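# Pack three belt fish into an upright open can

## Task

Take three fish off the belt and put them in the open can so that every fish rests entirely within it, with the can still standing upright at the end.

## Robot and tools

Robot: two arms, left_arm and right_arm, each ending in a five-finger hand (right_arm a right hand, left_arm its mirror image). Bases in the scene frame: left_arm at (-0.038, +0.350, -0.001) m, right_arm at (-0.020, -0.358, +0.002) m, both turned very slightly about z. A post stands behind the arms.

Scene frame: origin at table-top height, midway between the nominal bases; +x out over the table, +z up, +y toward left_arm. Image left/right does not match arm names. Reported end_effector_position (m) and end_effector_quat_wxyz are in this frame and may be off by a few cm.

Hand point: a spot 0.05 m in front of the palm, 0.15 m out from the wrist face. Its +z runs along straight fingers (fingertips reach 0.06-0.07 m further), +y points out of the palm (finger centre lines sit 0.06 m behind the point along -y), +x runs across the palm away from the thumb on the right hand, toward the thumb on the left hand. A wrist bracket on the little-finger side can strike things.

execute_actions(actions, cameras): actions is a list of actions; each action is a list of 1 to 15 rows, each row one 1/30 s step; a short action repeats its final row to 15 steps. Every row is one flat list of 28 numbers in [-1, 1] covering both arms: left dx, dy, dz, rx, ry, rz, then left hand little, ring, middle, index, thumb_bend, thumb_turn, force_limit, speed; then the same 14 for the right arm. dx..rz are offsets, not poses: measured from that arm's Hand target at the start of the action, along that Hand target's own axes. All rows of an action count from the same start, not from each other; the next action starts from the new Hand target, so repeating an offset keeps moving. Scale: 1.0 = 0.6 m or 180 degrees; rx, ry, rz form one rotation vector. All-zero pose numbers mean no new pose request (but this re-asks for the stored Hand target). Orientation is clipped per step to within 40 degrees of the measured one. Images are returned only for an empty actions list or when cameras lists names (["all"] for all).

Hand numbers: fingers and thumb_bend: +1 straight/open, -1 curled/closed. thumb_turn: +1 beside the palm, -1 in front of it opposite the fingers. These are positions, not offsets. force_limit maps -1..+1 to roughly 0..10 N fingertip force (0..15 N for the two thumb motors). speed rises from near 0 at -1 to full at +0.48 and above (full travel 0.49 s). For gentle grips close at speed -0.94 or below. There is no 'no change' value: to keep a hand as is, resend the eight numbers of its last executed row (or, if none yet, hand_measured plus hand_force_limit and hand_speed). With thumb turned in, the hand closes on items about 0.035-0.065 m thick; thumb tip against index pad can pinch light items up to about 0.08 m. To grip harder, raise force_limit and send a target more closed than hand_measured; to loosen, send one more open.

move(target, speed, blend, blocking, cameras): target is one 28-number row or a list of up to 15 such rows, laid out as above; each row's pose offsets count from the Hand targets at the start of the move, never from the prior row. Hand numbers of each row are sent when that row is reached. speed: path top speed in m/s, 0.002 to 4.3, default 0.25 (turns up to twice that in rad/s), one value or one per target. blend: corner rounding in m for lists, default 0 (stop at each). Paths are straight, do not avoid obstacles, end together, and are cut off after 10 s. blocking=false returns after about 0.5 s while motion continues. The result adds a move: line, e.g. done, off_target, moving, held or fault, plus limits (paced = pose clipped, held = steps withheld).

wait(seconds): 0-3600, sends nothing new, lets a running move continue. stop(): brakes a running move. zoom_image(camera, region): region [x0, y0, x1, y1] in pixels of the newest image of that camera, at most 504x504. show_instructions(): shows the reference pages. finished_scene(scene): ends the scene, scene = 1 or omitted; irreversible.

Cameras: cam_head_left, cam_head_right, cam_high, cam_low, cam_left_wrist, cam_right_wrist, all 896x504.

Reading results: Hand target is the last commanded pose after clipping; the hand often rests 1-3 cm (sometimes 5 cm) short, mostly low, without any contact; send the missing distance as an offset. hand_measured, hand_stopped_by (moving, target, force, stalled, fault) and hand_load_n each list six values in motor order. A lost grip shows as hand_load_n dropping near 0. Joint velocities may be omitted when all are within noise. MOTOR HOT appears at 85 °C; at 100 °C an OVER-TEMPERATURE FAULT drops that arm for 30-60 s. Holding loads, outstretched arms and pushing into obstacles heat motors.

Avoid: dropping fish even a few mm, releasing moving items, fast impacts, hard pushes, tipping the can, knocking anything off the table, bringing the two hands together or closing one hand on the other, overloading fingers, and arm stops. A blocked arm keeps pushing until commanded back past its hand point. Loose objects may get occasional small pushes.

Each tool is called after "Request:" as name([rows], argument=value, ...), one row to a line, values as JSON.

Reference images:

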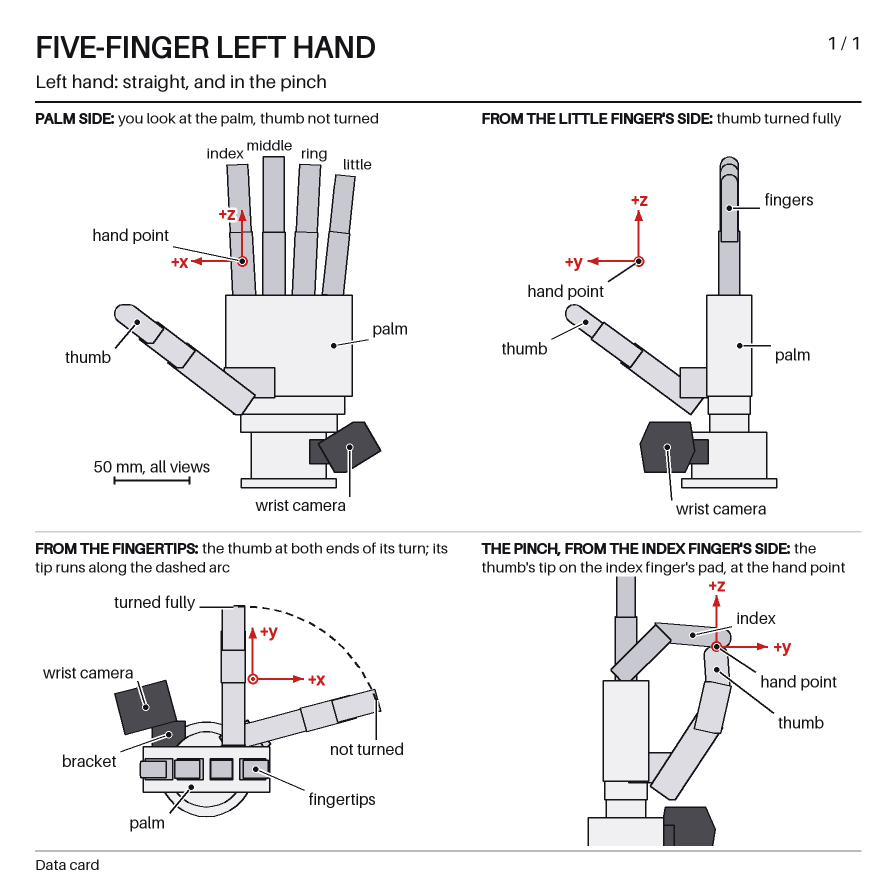

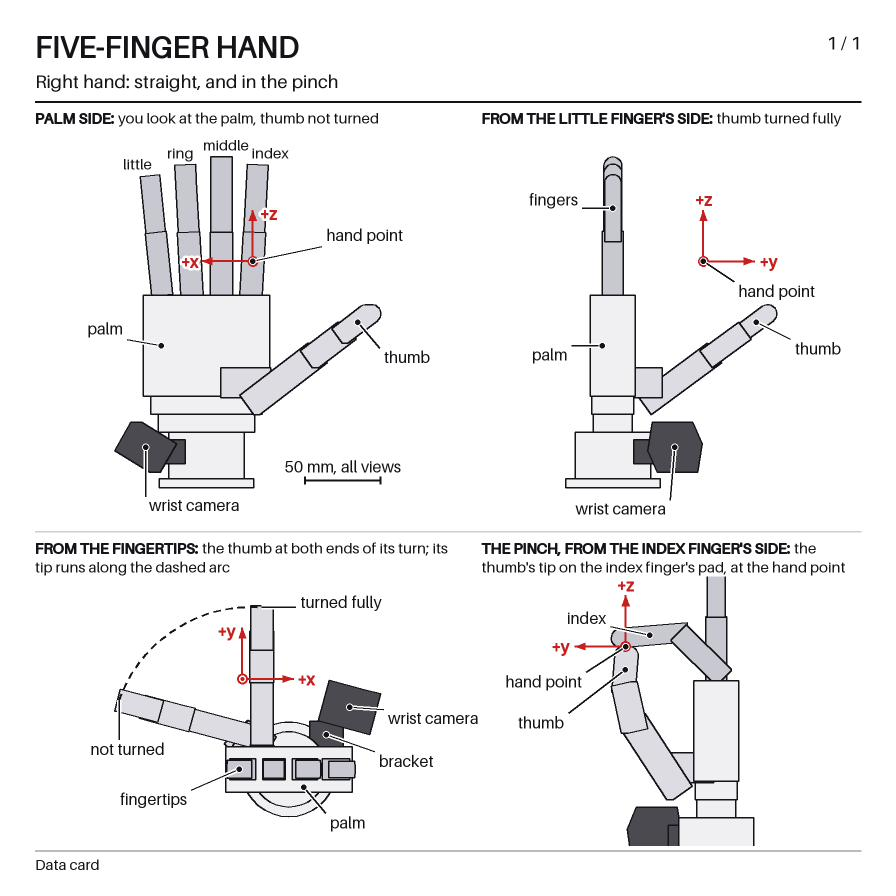

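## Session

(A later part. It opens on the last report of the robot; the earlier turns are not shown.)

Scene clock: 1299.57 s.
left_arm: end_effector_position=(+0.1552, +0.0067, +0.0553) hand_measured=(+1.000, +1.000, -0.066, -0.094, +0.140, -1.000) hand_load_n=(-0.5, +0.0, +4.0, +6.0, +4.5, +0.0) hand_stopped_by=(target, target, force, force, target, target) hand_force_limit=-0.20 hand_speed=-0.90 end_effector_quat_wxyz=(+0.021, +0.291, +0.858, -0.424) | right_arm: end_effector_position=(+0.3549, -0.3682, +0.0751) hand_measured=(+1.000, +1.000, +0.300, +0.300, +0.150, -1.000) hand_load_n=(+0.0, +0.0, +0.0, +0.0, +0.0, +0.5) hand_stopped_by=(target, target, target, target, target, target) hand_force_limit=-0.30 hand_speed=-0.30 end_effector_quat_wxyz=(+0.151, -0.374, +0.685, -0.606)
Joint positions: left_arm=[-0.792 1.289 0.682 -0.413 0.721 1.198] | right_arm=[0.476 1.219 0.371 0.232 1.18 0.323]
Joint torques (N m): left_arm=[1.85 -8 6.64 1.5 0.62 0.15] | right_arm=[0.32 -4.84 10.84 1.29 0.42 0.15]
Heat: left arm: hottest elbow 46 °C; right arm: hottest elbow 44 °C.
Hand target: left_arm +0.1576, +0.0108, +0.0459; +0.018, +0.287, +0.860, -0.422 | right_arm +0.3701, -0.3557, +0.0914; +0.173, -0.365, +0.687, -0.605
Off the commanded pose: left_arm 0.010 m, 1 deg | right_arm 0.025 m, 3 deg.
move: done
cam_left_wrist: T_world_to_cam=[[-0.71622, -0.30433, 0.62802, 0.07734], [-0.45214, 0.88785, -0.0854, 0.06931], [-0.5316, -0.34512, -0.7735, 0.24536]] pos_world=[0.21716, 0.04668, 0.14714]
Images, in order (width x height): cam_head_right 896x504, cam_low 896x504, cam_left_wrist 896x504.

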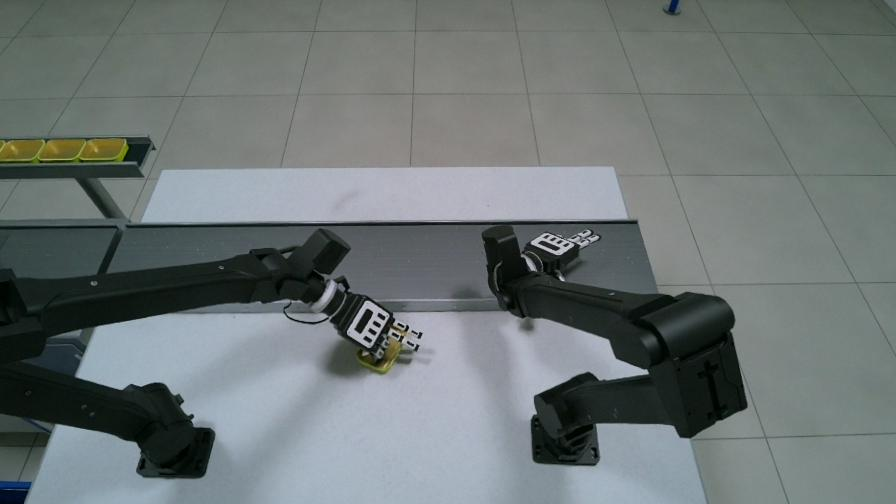

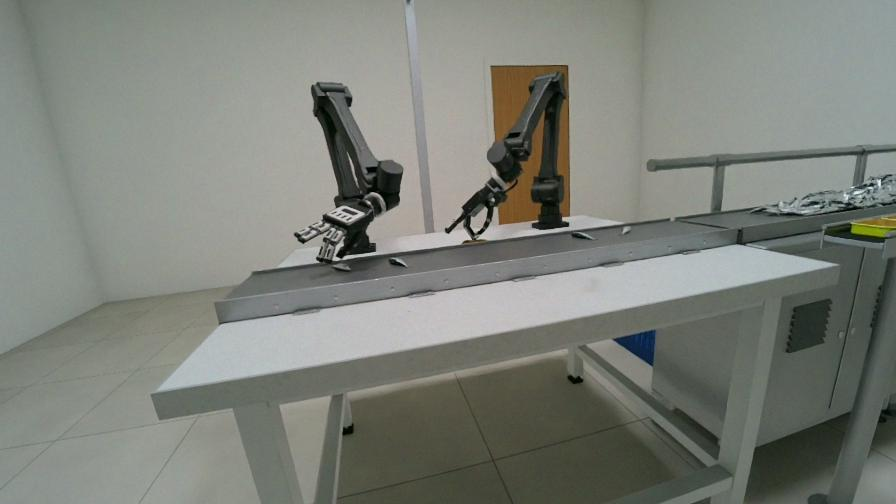

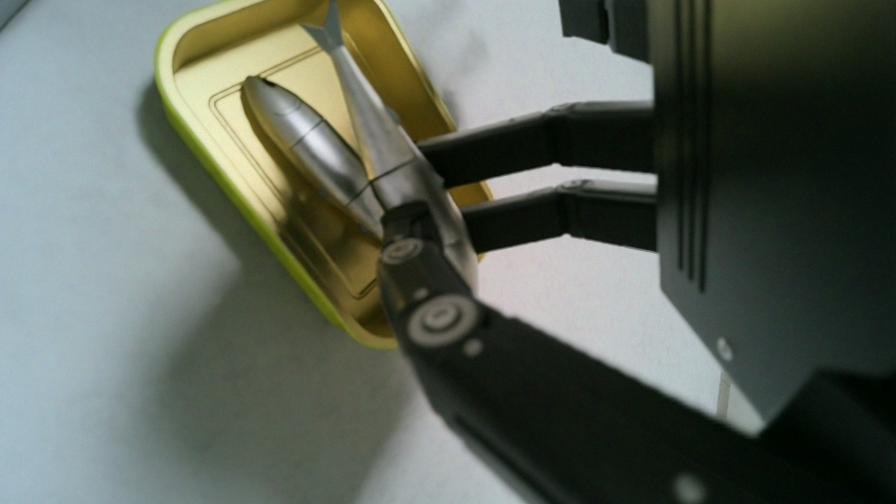

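Request:
move(target=[0.0018,0.0152,0.0133,0,0,0,1,1,-0.2,-0.2,0.14,-1,-0.2,-0.9,0,0,0,0,0,0,1,1,0.3,0.3,0.15,-1,-0.3,-0.3], speed=0.04, cameras=["cam_left_wrist","cam_low"])

Request:
zoom_image(camera="cam_low", region=[430, 180, 530, 280])

Scene clock: 1312.77 s.
left_arm: end_effector_position=(+0.1568, +0.0059, +0.0424) hand_measured=(+1.000, +1.000, -0.066, -0.094, +0.140, -1.000) hand_load_n=(+0.0, +0.0, +4.0, +6.0, +4.5, +0.0) hand_stopped_by=(target, target, force, force, target, target) hand_force_limit=-0.20 hand_speed=-0.90 end_effector_quat_wxyz=(+0.020, +0.291, +0.858, -0.423) | right_arm: end_effector_position=(+0.3549, -0.3682, +0.0751) hand_measured=(+1.000, +1.000, +0.300, +0.300, +0.150, -1.000) hand_load_n=(+0.0, +0.0, +0.0, +0.0, +0.0, +0.0) hand_stopped_by=(target, target, target, target, target, target) hand_force_limit=-0.30 hand_speed=-0.30 end_effector_quat_wxyz=(+0.151, -0.374, +0.685, -0.606)
Joint positions: left_arm=[-0.791 1.321 0.67 -0.373 0.723 1.201] | right_arm=[0.476 1.219 0.371 0.232 1.18 0.323]
Joint torques (N m): left_arm=[2.2 -8.35 6.52 1.48 0.64 0.18] | right_arm=[0.38 -4.72 10.85 1.29 0.42 0.14]
Heat: left arm: hottest elbow 45 °C; right arm: hottest elbow 44 °C.
Hand target: left_arm +0.1596, +0.0098, +0.0340; +0.018, +0.287, +0.860, -0.422 | right_arm +0.3701, -0.3557, +0.0914; +0.173, -0.365, +0.687, -0.605
Off the commanded pose: left_arm 0.010 m, 1 deg | right_arm 0.025 m, 3 deg.
move: done
cam_left_wrist: T_world_to_cam=[[-0.71508, -0.30544, 0.62879, 0.08628], [-0.4522, 0.88806, -0.08288, 0.06948], [-0.53308, -0.3436, -0.77315, 0.23609]] pos_world=[0.21897, 0.04577, 0.13404]
Images, in order (width x height): cam_low 896x504, cam_left_wrist 896x504.

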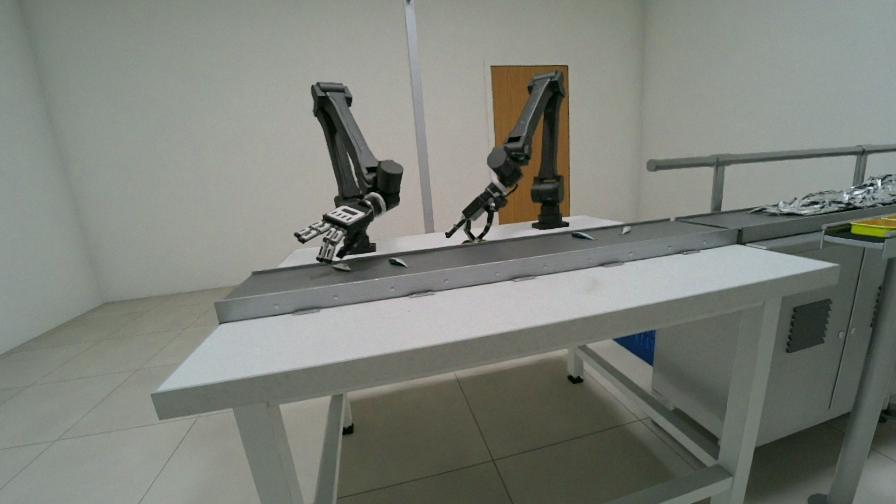

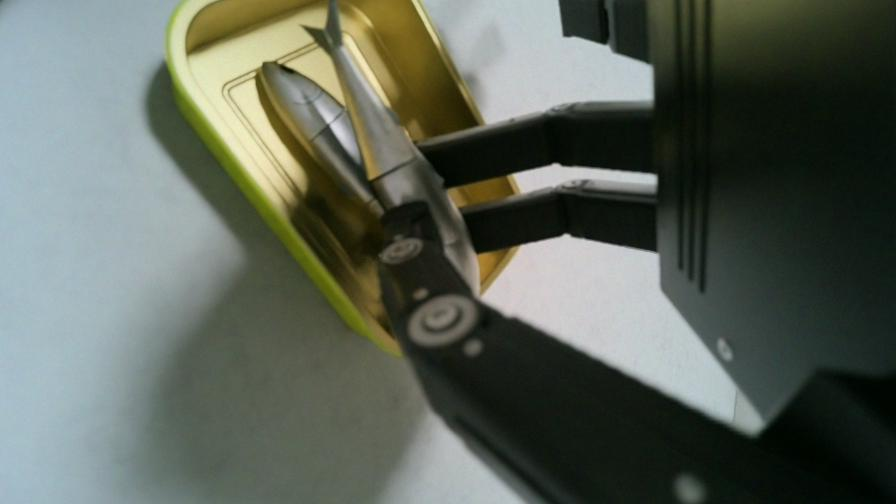

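Scaled by 5.040.

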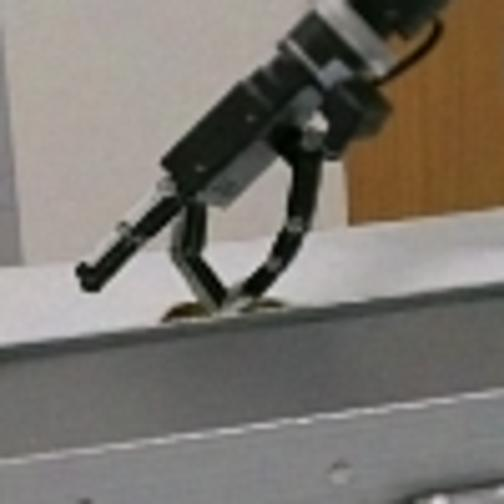

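Request:
move(target=[0.0024,0.0086,0.0044,0,0,0,1,1,-0.2,-0.2,0.14,-1,-0.2,-0.9,0,0,0,0,0,0,1,1,0.3,0.3,0.15,-1,-0.3,-0.3], speed=0.03, cameras=["cam_left_wrist"])

Scene clock: 1317.37 s.
left_arm: end_effector_position=(+0.1586, +0.0056, +0.0391) hand_measured=(+1.000, +1.000, -0.066, -0.094, +0.140, -1.000) hand_load_n=(+0.0, +0.0, +4.0, +6.0, +4.5, +0.0) hand_stopped_by=(target, target, force, force, target, target) hand_force_limit=-0.20 hand_speed=-0.90 end_effector_quat_wxyz=(+0.022, +0.291, +0.857, -0.425) | right_arm: end_effector_position=(+0.3549, -0.3682, +0.0751) hand_measured=(+1.000, +1.000, +0.300, +0.300, +0.150, -1.000) hand_load_n=(+0.0, +0.0, +0.0, +0.0, +0.0, +0.0) hand_stopped_by=(target, target, target, target, target, target) hand_force_limit=-0.30 hand_speed=-0.30 end_effector_quat_wxyz=(+0.151, -0.374, +0.685, -0.606)
Joint positions: left_arm=[-0.786 1.33 0.665 -0.356 0.727 1.205] | right_arm=[0.476 1.219 0.371 0.232 1.18 0.323]
Joint torques (N m): left_arm=[2.32 -8 6.49 1.33 0.56 0.2] | right_arm=[0.26 -4.84 10.84 1.28 0.4 0.14]
Heat: left arm: hottest elbow 45 °C; right arm: hottest elbow 44 °C.
Hand target: left_arm +0.1605, +0.0109, +0.0283; +0.018, +0.287, +0.860, -0.422 | right_arm +0.3701, -0.3557, +0.0914; +0.173, -0.365, +0.687, -0.605
Off the commanded pose: left_arm 0.012 m, 1 deg | right_arm 0.025 m, 3 deg.
move: off_target (left_arm)
cam_left_wrist: T_world_to_cam=[[-0.7172, -0.30117, 0.62843, 0.08972], [-0.45106, 0.88802, -0.0892, 0.07036], [-0.5312, -0.34743, -0.77274, 0.23415]] pos_world=[0.22046, 0.04589, 0.13083]

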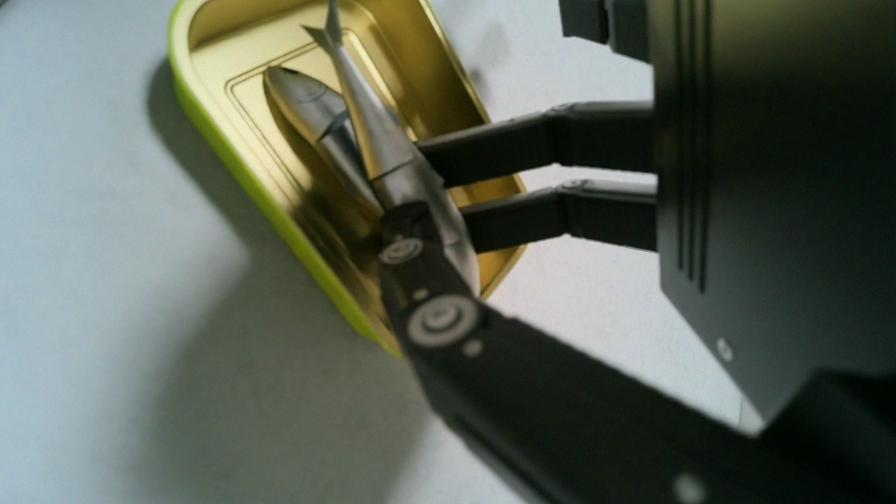

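Request:
move(target=[0.0038,0.0065,0.0029,0,0,0,1,1,-0.2,-0.2,0.14,-1,-0.2,-0.9,0,0,0,0,0,0,1,1,0.3,0.3,0.15,-1,-0.3,-0.3], speed=0.03, cameras=["cam_left_wrist","cam_low","cam_high"])

Request:
zoom_image(camera="cam_high", region=[510, 170, 600, 245])

Request:
zoom_image(camera="cam_low", region=[430, 180, 530, 280])

Scene clock: 1330.87 s.
left_arm: end_effector_position=(+0.1599, +0.0049, +0.0381) hand_measured=(+1.000, +1.000, -0.066, -0.094, +0.140, -1.000) hand_load_n=(+0.0, +0.0, +3.5, +6.0, +4.5, +0.0) hand_stopped_by=(target, target, force, force, target, target) hand_force_limit=-0.20 hand_speed=-0.90 end_effector_quat_wxyz=(+0.026, +0.294, +0.854, -0.428) | right_arm: end_effector_position=(+0.3549, -0.3682, +0.0751) hand_measured=(+1.000, +1.000, +0.300, +0.300, +0.150, -1.000) hand_load_n=(+0.0, +0.0, +0.0, +0.0, +0.0, +0.0) hand_stopped_by=(target, target, target, target, target, target) hand_force_limit=-0.30 hand_speed=-0.30 end_effector_quat_wxyz=(+0.151, -0.374, +0.685, -0.606)
Joint positions: left_arm=[-0.784 1.332 0.66 -0.341 0.73 1.209] | right_arm=[0.476 1.219 0.371 0.232 1.18 0.323]
Joint torques (N m): left_arm=[2.49 -7.88 6.04 1.22 0.49 0.13] | right_arm=[0.38 -4.54 10.86 1.32 0.41 0.15]
Heat: left arm: hottest elbow 44 °C; right arm: hottest elbow 44 °C.
Hand target: left_arm +0.1603, +0.0126, +0.0238; +0.018, +0.287, +0.860, -0.422 | right_arm +0.3701, -0.3557, +0.0914; +0.173, -0.365, +0.687, -0.605
Off the commanded pose: left_arm 0.016 m, 1 deg | right_arm 0.025 m, 3 deg.
move: off_target (left_arm)
cam_left_wrist: T_world_to_cam=[[-0.72211, -0.29434, 0.62604, 0.09204], [-0.44889, 0.88794, -0.10029, 0.07168], [-0.52636, -0.35344, -0.77332, 0.2331]] pos_world=[0.22133, 0.04583, 0.12983]
Images, in order (width x height): cam_high 896x504, cam_low 896x504, cam_left_wrist 896x504.

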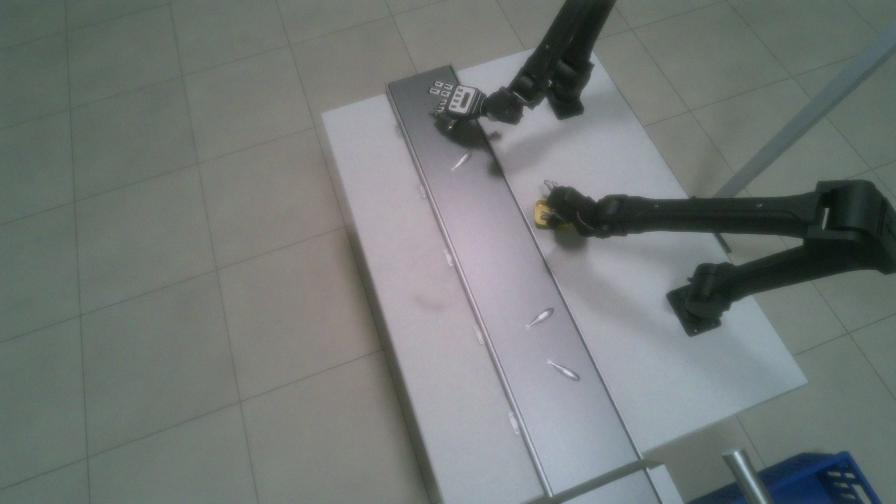

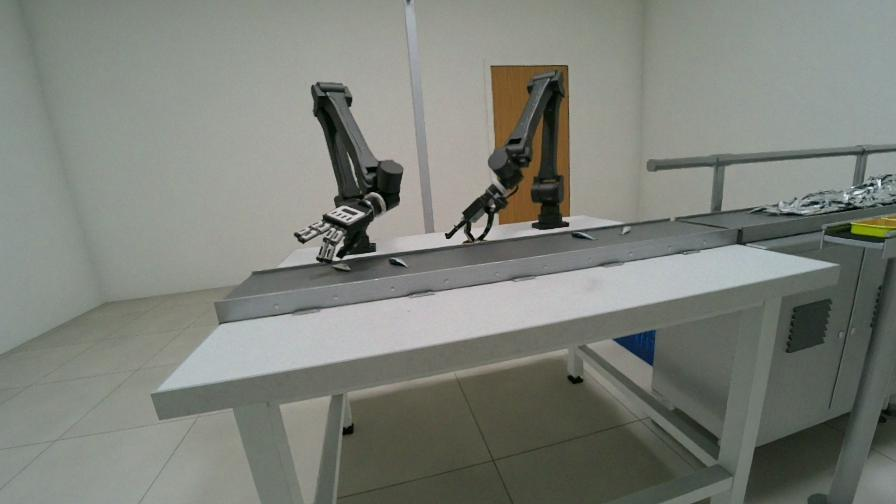

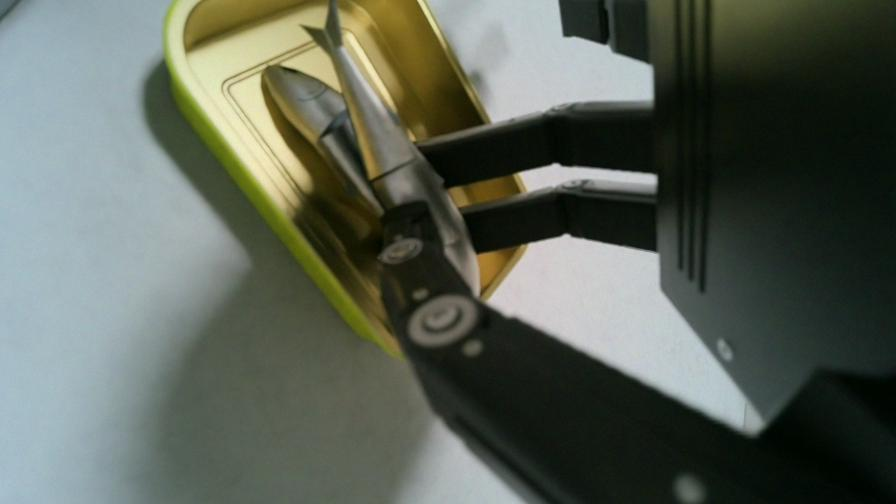

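Scaled by 5.600.

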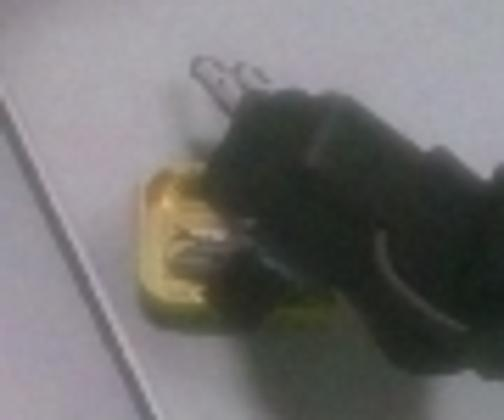

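Scaled by 5.040.

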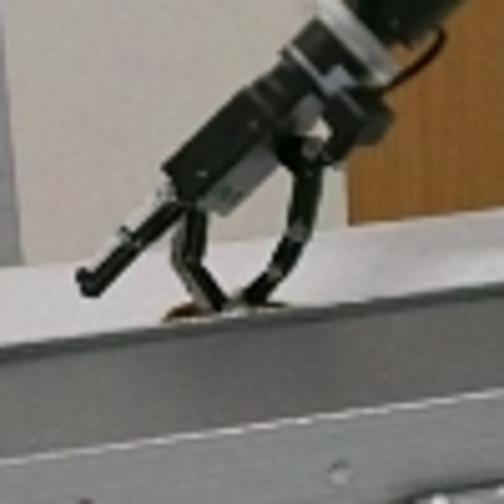

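Request:
move(target=[-0.0023,-0.006,-0.0054,0,0,0,1,1,-0.2,-0.2,0.14,-1,-0.2,-0.9,0,0,0,0,0,0,1,1,0.3,0.3,0.15,-1,-0.3,-0.3], speed=0.03, cameras=[])

Request:
move(target=[0,0,0,0,0,0,1,1,-0.2,-0.2,0.38,-1,-0.2,-0.8,0,0,0,0,0,0,1,1,0.3,0.3,0.15,-1,-0.3,-0.3], speed=0.03, cameras=["cam_left_wrist","cam_high"])

Scene clock: 1339.83 s.
left_arm: end_effector_position=(+0.1599, +0.0049, +0.0381) hand_measured=(+1.000, +1.000, -0.066, -0.094, +0.140, -1.000) hand_load_n=(+0.0, +0.0, +3.5, +6.0, +4.5, +0.0) hand_stopped_by=(target, target, force, force, target, target) hand_force_limit=-0.20 hand_speed=-0.90 end_effector_quat_wxyz=(+0.026, +0.294, +0.854, -0.428) | right_arm: end_effector_position=(+0.3549, -0.3682, +0.0751) hand_measured=(+1.000, +1.000, +0.300, +0.300, +0.150, -1.000) hand_load_n=(+0.0, +0.0, +0.0, +0.0, +0.0, +0.0) hand_stopped_by=(target, target, target, target, target, target) hand_force_limit=-0.30 hand_speed=-0.30 end_effector_quat_wxyz=(+0.151, -0.374, +0.685, -0.606)
Joint positions: left_arm=[-0.784 1.332 0.66 -0.341 0.73 1.209] | right_arm=[0.476 1.219 0.371 0.232 1.18 0.323]
Joint torques (N m): left_arm=[2.37 -8.47 6.52 0.54 0.49 0.17] | right_arm=[0.32 -4.78 10.86 1.26 0.41 0.15]
Heat: left arm: hottest elbow 43 °C; right arm: hottest elbow 44 °C.
Hand target: left_arm +0.1603, +0.0126, +0.0288; +0.018, +0.287, +0.860, -0.422 | right_arm +0.3701, -0.3557, +0.0914; +0.173, -0.365, +0.687, -0.605
Off the commanded pose: left_arm 0.012 m, 1 deg | right_arm 0.025 m, 3 deg.
move: off_target (left_arm)

Scene clock: 1340.93 s.
left_arm: end_effector_position=(+0.1601, +0.0050, +0.0381) hand_measured=(+1.000, +1.000, -0.066, -0.094, +0.380, -1.000) hand_load_n=(+0.0, +0.0, +0.0, +0.0, +0.0, +0.0) hand_stopped_by=(target, target, force, force, target, target) hand_force_limit=-0.20 hand_speed=-0.80 end_effector_quat_wxyz=(+0.026, +0.294, +0.854, -0.428) | right_arm: end_effector_position=(+0.3549, -0.3682, +0.0751) hand_measured=(+1.000, +1.000, +0.300, +0.300, +0.150, -1.000) hand_load_n=(+0.0, +0.0, +0.0, +0.0, +0.0, +0.0) hand_stopped_by=(target, target, target, target, target, target) hand_force_limit=-0.30 hand_speed=-0.30 end_effector_quat_wxyz=(+0.151, -0.374, +0.685, -0.606)
Joint positions: left_arm=[-0.784 1.332 0.66 -0.341 0.73 1.209] | right_arm=[0.476 1.219 0.371 0.232 1.18 0.323]
Joint torques (N m): left_arm=[1.85 -7.94 6.52 0.65 0.48 0.18] | right_arm=[0.09 -4.6 10.85 1.29 0.42 0.15]
Heat: left arm: hottest elbow 43 °C; right arm: hottest elbow 44 °C.
Hand target: left_arm +0.1602, +0.0126, +0.0288; +0.018, +0.287, +0.860, -0.422 | right_arm +0.3701, -0.3557, +0.0914; +0.173, -0.365, +0.687, -0.605
Off the commanded pose: left_arm 0.012 m, 1 deg | right_arm 0.025 m, 3 deg.
move: done
cam_left_wrist: T_world_to_cam=[[-0.72228, -0.29443, 0.62579, 0.09215], [-0.44898, 0.88788, -0.10046, 0.07169], [-0.52605, -0.35353, -0.77349, 0.23322]] pos_world=[0.22143, 0.04593, 0.12993]
Images, in order (width x height): cam_high 896x504, cam_left_wrist 896x504.

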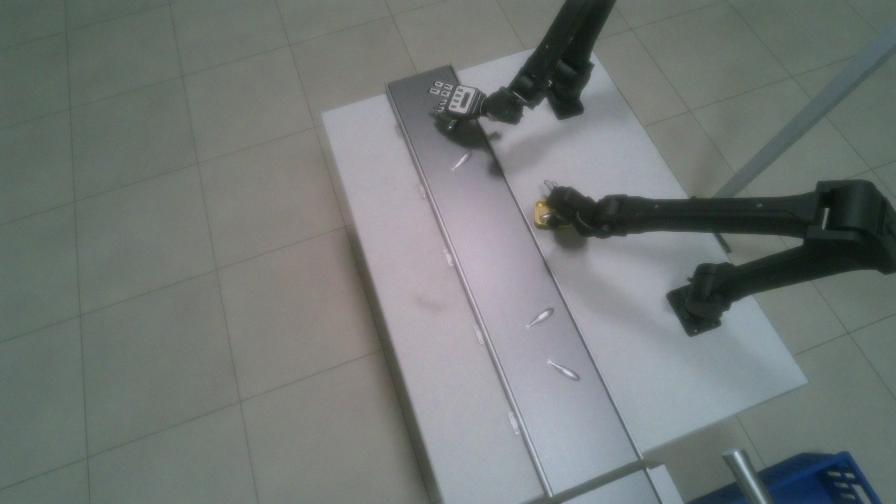

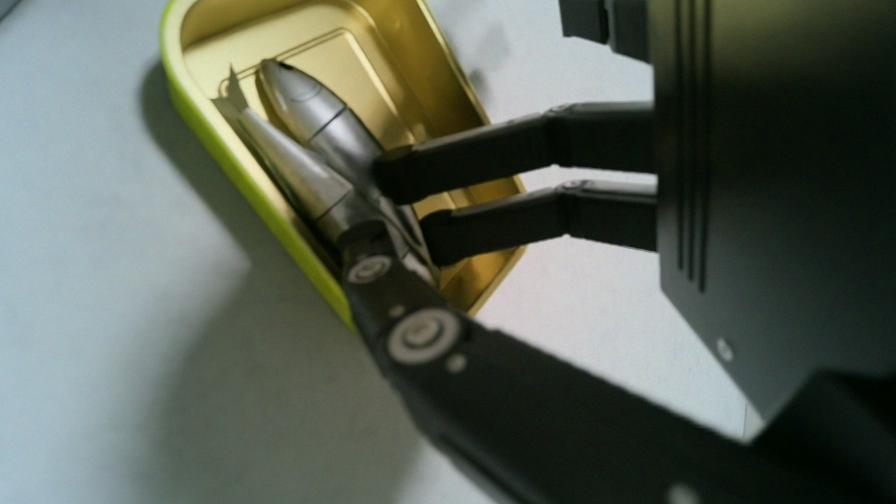

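Request:
move(target=[-0.0366,-0.0953,-0.0857,0,0,0,1,1,-0.2,-0.2,0.38,-1,-0.2,-0.8,0,0,0,0,0,0,1,1,0.3,0.3,0.15,-1,-0.3,-0.3], speed=0.06, cameras=["cam_left_wrist","cam_right_wrist","cam_head_right","cam_low"])

Request:
zoom_image(camera="cam_low", region=[300, 210, 400, 285])

Scene clock: 1350.73 s.
left_arm: end_effector_position=(+0.1429, +0.0230, +0.0866) hand_measured=(+1.000, +1.000, -0.066, -0.094, +0.380, -1.000) hand_load_n=(+0.0, +0.0, +0.0, +0.0, +0.0, +0.0) hand_stopped_by=(target, target, force, force, target, target) hand_force_limit=-0.20 hand_speed=-0.80 end_effector_quat_wxyz=(-0.005, +0.283, +0.866, -0.412) | right_arm: end_effector_position=(+0.3549, -0.3682, +0.0751) hand_measured=(+1.000, +1.000, +0.300, +0.300, +0.150, -1.000) hand_load_n=(+0.0, +0.0, +0.0, +0.0, +0.0, +0.0) hand_stopped_by=(target, target, target, target, target, target) hand_force_limit=-0.30 hand_speed=-0.30 end_effector_quat_wxyz=(+0.151, -0.374, +0.685, -0.606)
Joint positions: left_arm=[-0.783 1.212 0.729 -0.606 0.73 1.209] | right_arm=[0.476 1.219 0.371 0.232 1.18 0.323]
Joint torques (N m): left_arm=[2.02 -9.29 11.12 0.46 0.46 0.15] | right_arm=[0.44 -4.89 10.84 1.24 0.4 0.14]
Heat: left arm: hottest elbow 44 °C; right arm: hottest elbow 44 °C.
Hand target: left_arm +0.1604, +0.0125, +0.1089; +0.019, +0.287, +0.860, -0.422 | right_arm +0.3701, -0.3557, +0.0914; +0.173, -0.365, +0.687, -0.605
Off the commanded pose: left_arm 0.030 m, 3 deg | right_arm 0.025 m, 3 deg.
move: off_target (left_arm)
cam_left_wrist: T_world_to_cam=[[-0.68814, -0.33, 0.64619, 0.04893], [-0.45273, 0.89124, -0.02697, 0.0469], [-0.56701, -0.31111, -0.7627, 0.27206]] pos_world=[0.20916, 0.05899, 0.17714]
cam_right_wrist: T_world_to_cam=[[-0.4765, -0.22437, -0.85006, 0.15212], [0.16804, 0.92582, -0.33855, 0.31166], [0.86297, -0.30416, -0.40345, -0.27553]] pos_world=[0.25788, -0.33821, 0.12366]
Images, in order (width x height): cam_head_right 896x504, cam_low 896x504, cam_left_wrist 896x504, cam_right_wrist 896x504.

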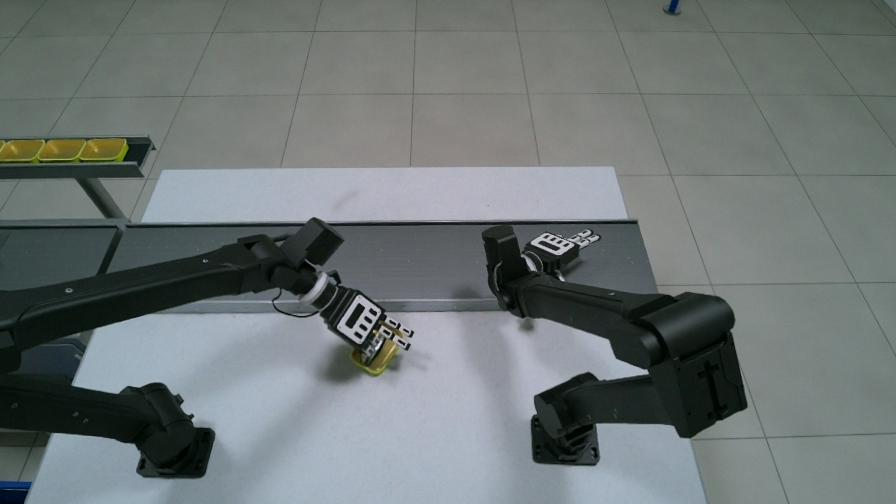

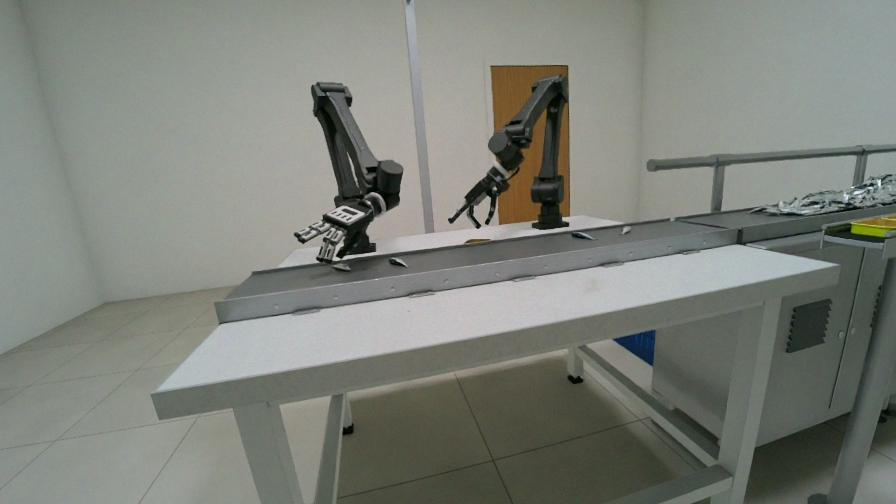

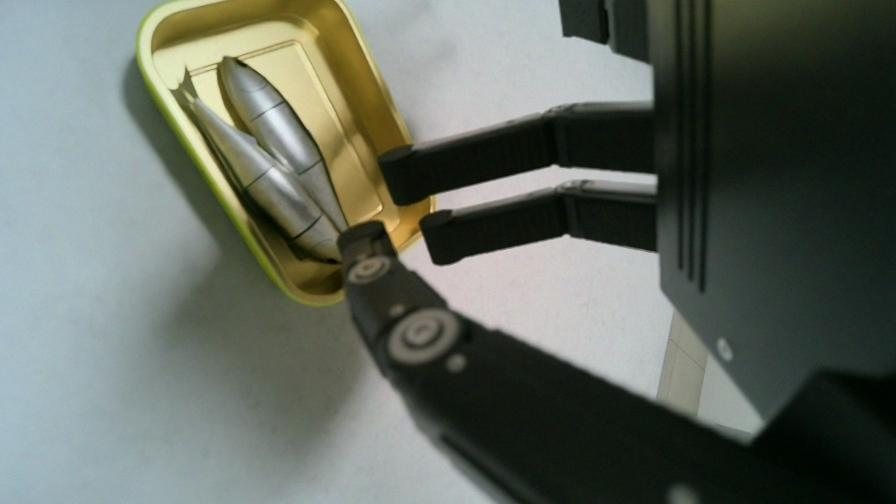

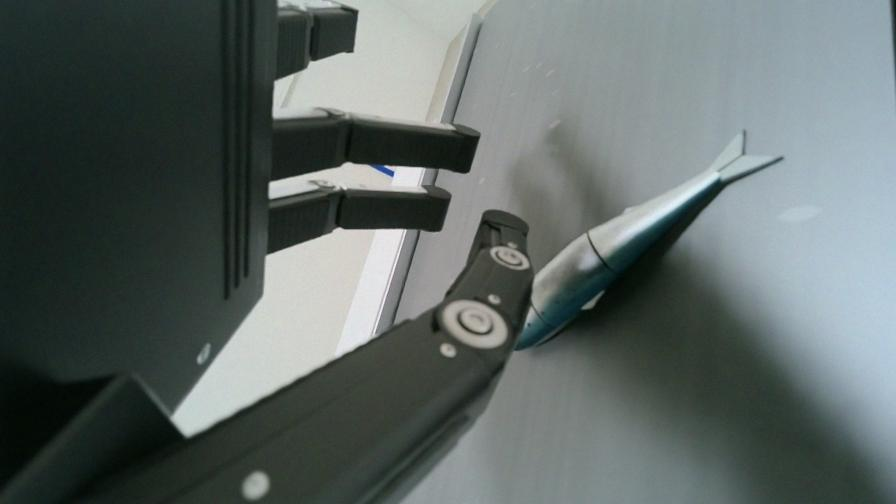

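Scaled by 5.040.

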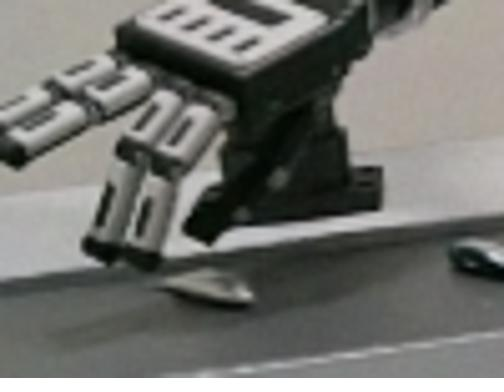

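Request:
move(target=[0.0342,0.0503,-0.3298,0,0,0,1,1,0.3,0.3,0.38,-1,-0.2,-0.3,-0.0017,0.0115,-0.014,-0.0087,0.0423,0.0094,1,1,0.3,0.3,0.15,-1,-0.3,-0.3], speed=0.15, cameras=["cam_right_wrist","cam_head_right","cam_low"])

Request:
zoom_image(camera="cam_head_right", region=[340, 305, 425, 385])

Scene clock: 1383.53 s.
left_arm: end_effector_position=(+0.1840, +0.1837, +0.1941) hand_measured=(+1.000, +1.000, +0.300, +0.300, +0.380, -1.000) hand_load_n=(+0.0, +0.0, +0.0, +0.0, +0.0, +0.0) hand_stopped_by=(target, target, target, target, target, target) hand_force_limit=-0.20 hand_speed=-0.30 end_effector_quat_wxyz=(+0.002, +0.284, +0.862, -0.421) | right_arm: end_effector_position=(+0.3492, -0.3615, +0.0766) hand_measured=(+1.000, +1.000, +0.300, +0.300, +0.150, -1.000) hand_load_n=(+0.0, +0.0, +0.0, +0.0, +0.0, +0.0) hand_stopped_by=(target, target, target, target, target, target) hand_force_limit=-0.30 hand_speed=-0.30 end_effector_quat_wxyz=(+0.116, -0.323, +0.709, -0.616)
Joint positions: left_arm=[-0.234 1.071 0.939 -1.506 0.867 1.982] | right_arm=[0.534 1.276 0.494 -0.235 1.317 0.761]
Joint torques (N m): left_arm=[2.26 -5.13 11.28 -0.51 0.82 0.17] | right_arm=[0.5 -4.13 10.86 0.94 0.9 0.27]
Heat: left arm: hottest elbow 50 °C; right arm: hottest elbow 45 °C.
Hand target: left_arm +0.2001, +0.1825, +0.2088; +0.018, +0.287, +0.860, -0.422 | right_arm +0.3631, -0.3491, +0.0864; +0.131, -0.316, +0.710, -0.615
Off the commanded pose: left_arm 0.022 m, 2 deg | right_arm 0.021 m, 2 deg.
move: off_target (left_arm, right_arm)
cam_right_wrist: T_world_to_cam=[[-0.48917, -0.15629, -0.85807, 0.18185], [0.29505, 0.89616, -0.33143, 0.25128], [0.82076, -0.4153, -0.39226, -0.29425]] pos_world=[0.25632, -0.31897, 0.1239]
Images, in order (width x height): cam_head_right 896x504, cam_low 896x504, cam_right_wrist 896x504.

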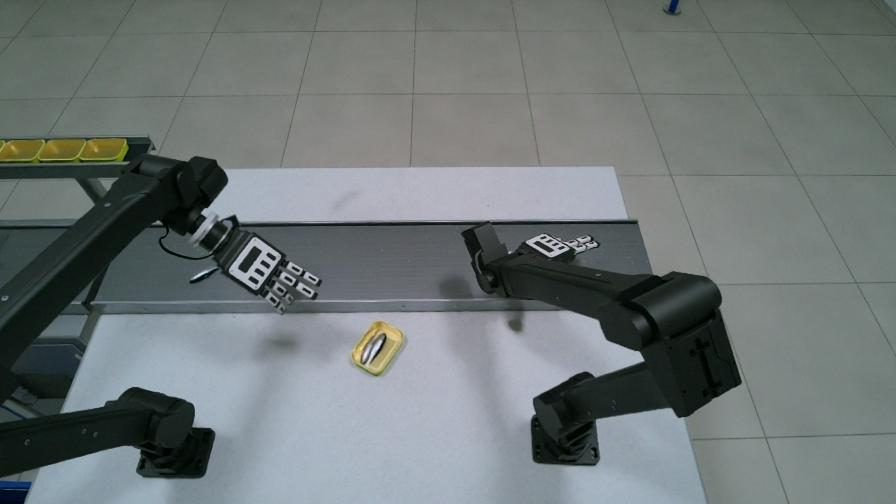

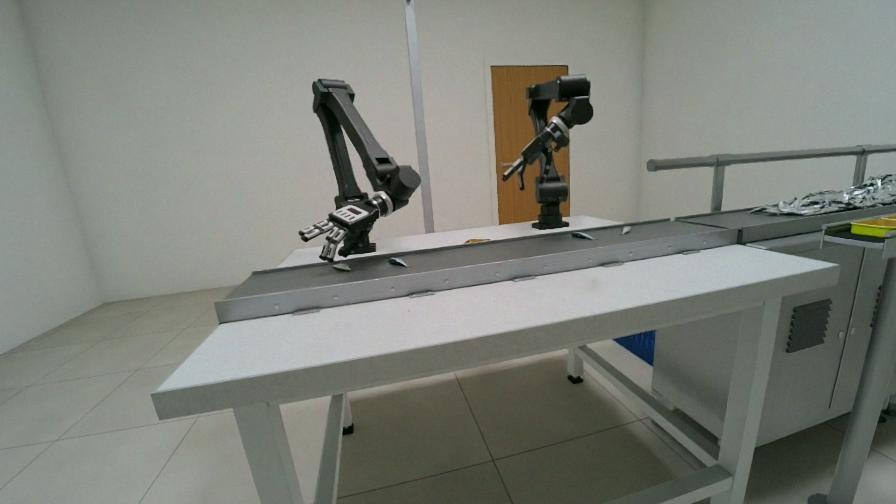

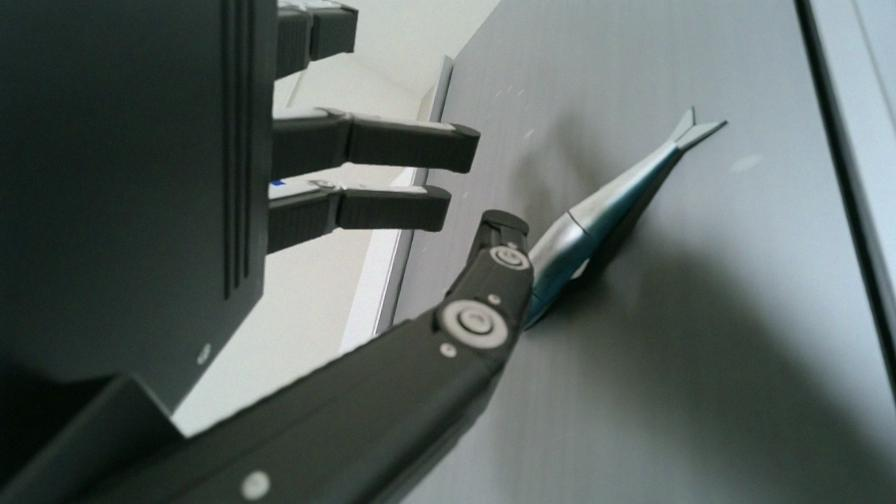

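Scaled by 5.929.

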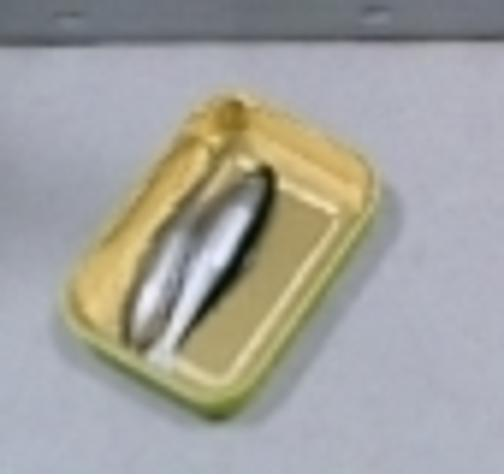

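Request:
move(target=[0,0,0,0,0,0,1,1,0.3,0.3,0.38,-1,-0.2,-0.3,-0.0053,0.0447,0.0053,0,0,0,1,1,0.3,0.3,0.15,-1,-0.3,-0.3], speed=0.06, cameras=["cam_right_wrist","cam_low"])

Request:
zoom_image(camera="cam_low", region=[300, 210, 400, 285])

Scene clock: 1398.90 s.
left_arm: end_effector_position=(+0.1840, +0.1837, +0.1941) hand_measured=(+1.000, +1.000, +0.300, +0.300, +0.380, -1.000) hand_load_n=(+0.0, +0.0, +0.0, +0.0, +0.0, +0.0) hand_stopped_by=(target, target, target, target, target, target) hand_force_limit=-0.20 hand_speed=-0.30 end_effector_quat_wxyz=(+0.002, +0.284, +0.861, -0.421) | right_arm: end_effector_position=(+0.3549, -0.3561, +0.0587) hand_measured=(+1.000, +1.000, +0.300, +0.300, +0.150, -1.000) hand_load_n=(+0.0, +0.0, +0.0, +0.0, +0.0, +0.0) hand_stopped_by=(target, target, target, target, target, target) hand_force_limit=-0.30 hand_speed=-0.30 end_effector_quat_wxyz=(+0.120, -0.320, +0.710, -0.616)
Joint positions: left_arm=[-0.234 1.071 0.939 -1.506 0.867 1.983] | right_arm=[0.541 1.352 0.494 -0.179 1.321 0.791]
Joint torques (N m): left_arm=[1.79 -4.54 11.36 -0.53 0.76 0.19] | right_arm=[0.32 -4.42 7.66 1.65 0.92 0.2]
Heat: left arm: hottest elbow 50 °C; right arm: hottest elbow 46 °C.
Hand target: left_arm +0.2001, +0.1824, +0.2089; +0.018, +0.287, +0.860, -0.422 | right_arm +0.3596, -0.3485, +0.0593; +0.131, -0.316, +0.710, -0.615
Off the commanded pose: left_arm 0.022 m, 2 deg | right_arm 0.009 m, 1 deg.
move: done
cam_right_wrist: T_world_to_cam=[[-0.4819, -0.15115, -0.86309, 0.16964], [0.29898, 0.89753, -0.32412, 0.23755], [0.82364, -0.41424, -0.38733, -0.30464]] pos_world=[0.26164, -0.31376, 0.10541]
Images, in order (width x height): cam_low 896x504, cam_right_wrist 896x504.

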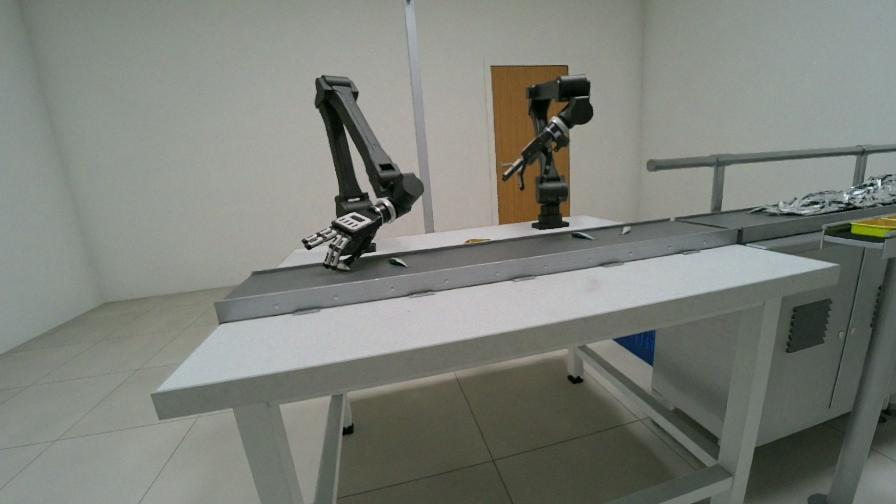

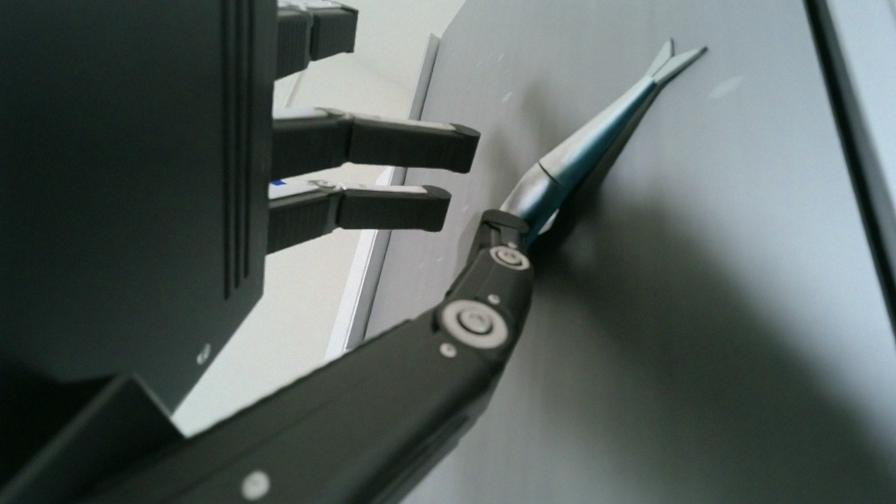

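Scaled by 5.040.

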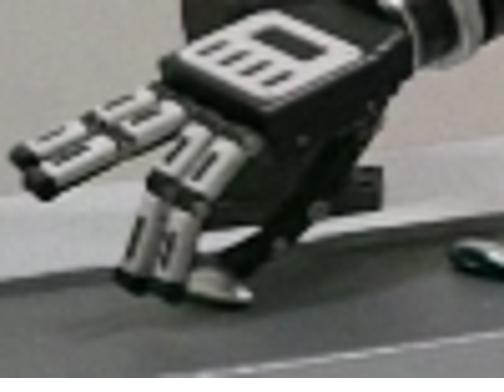

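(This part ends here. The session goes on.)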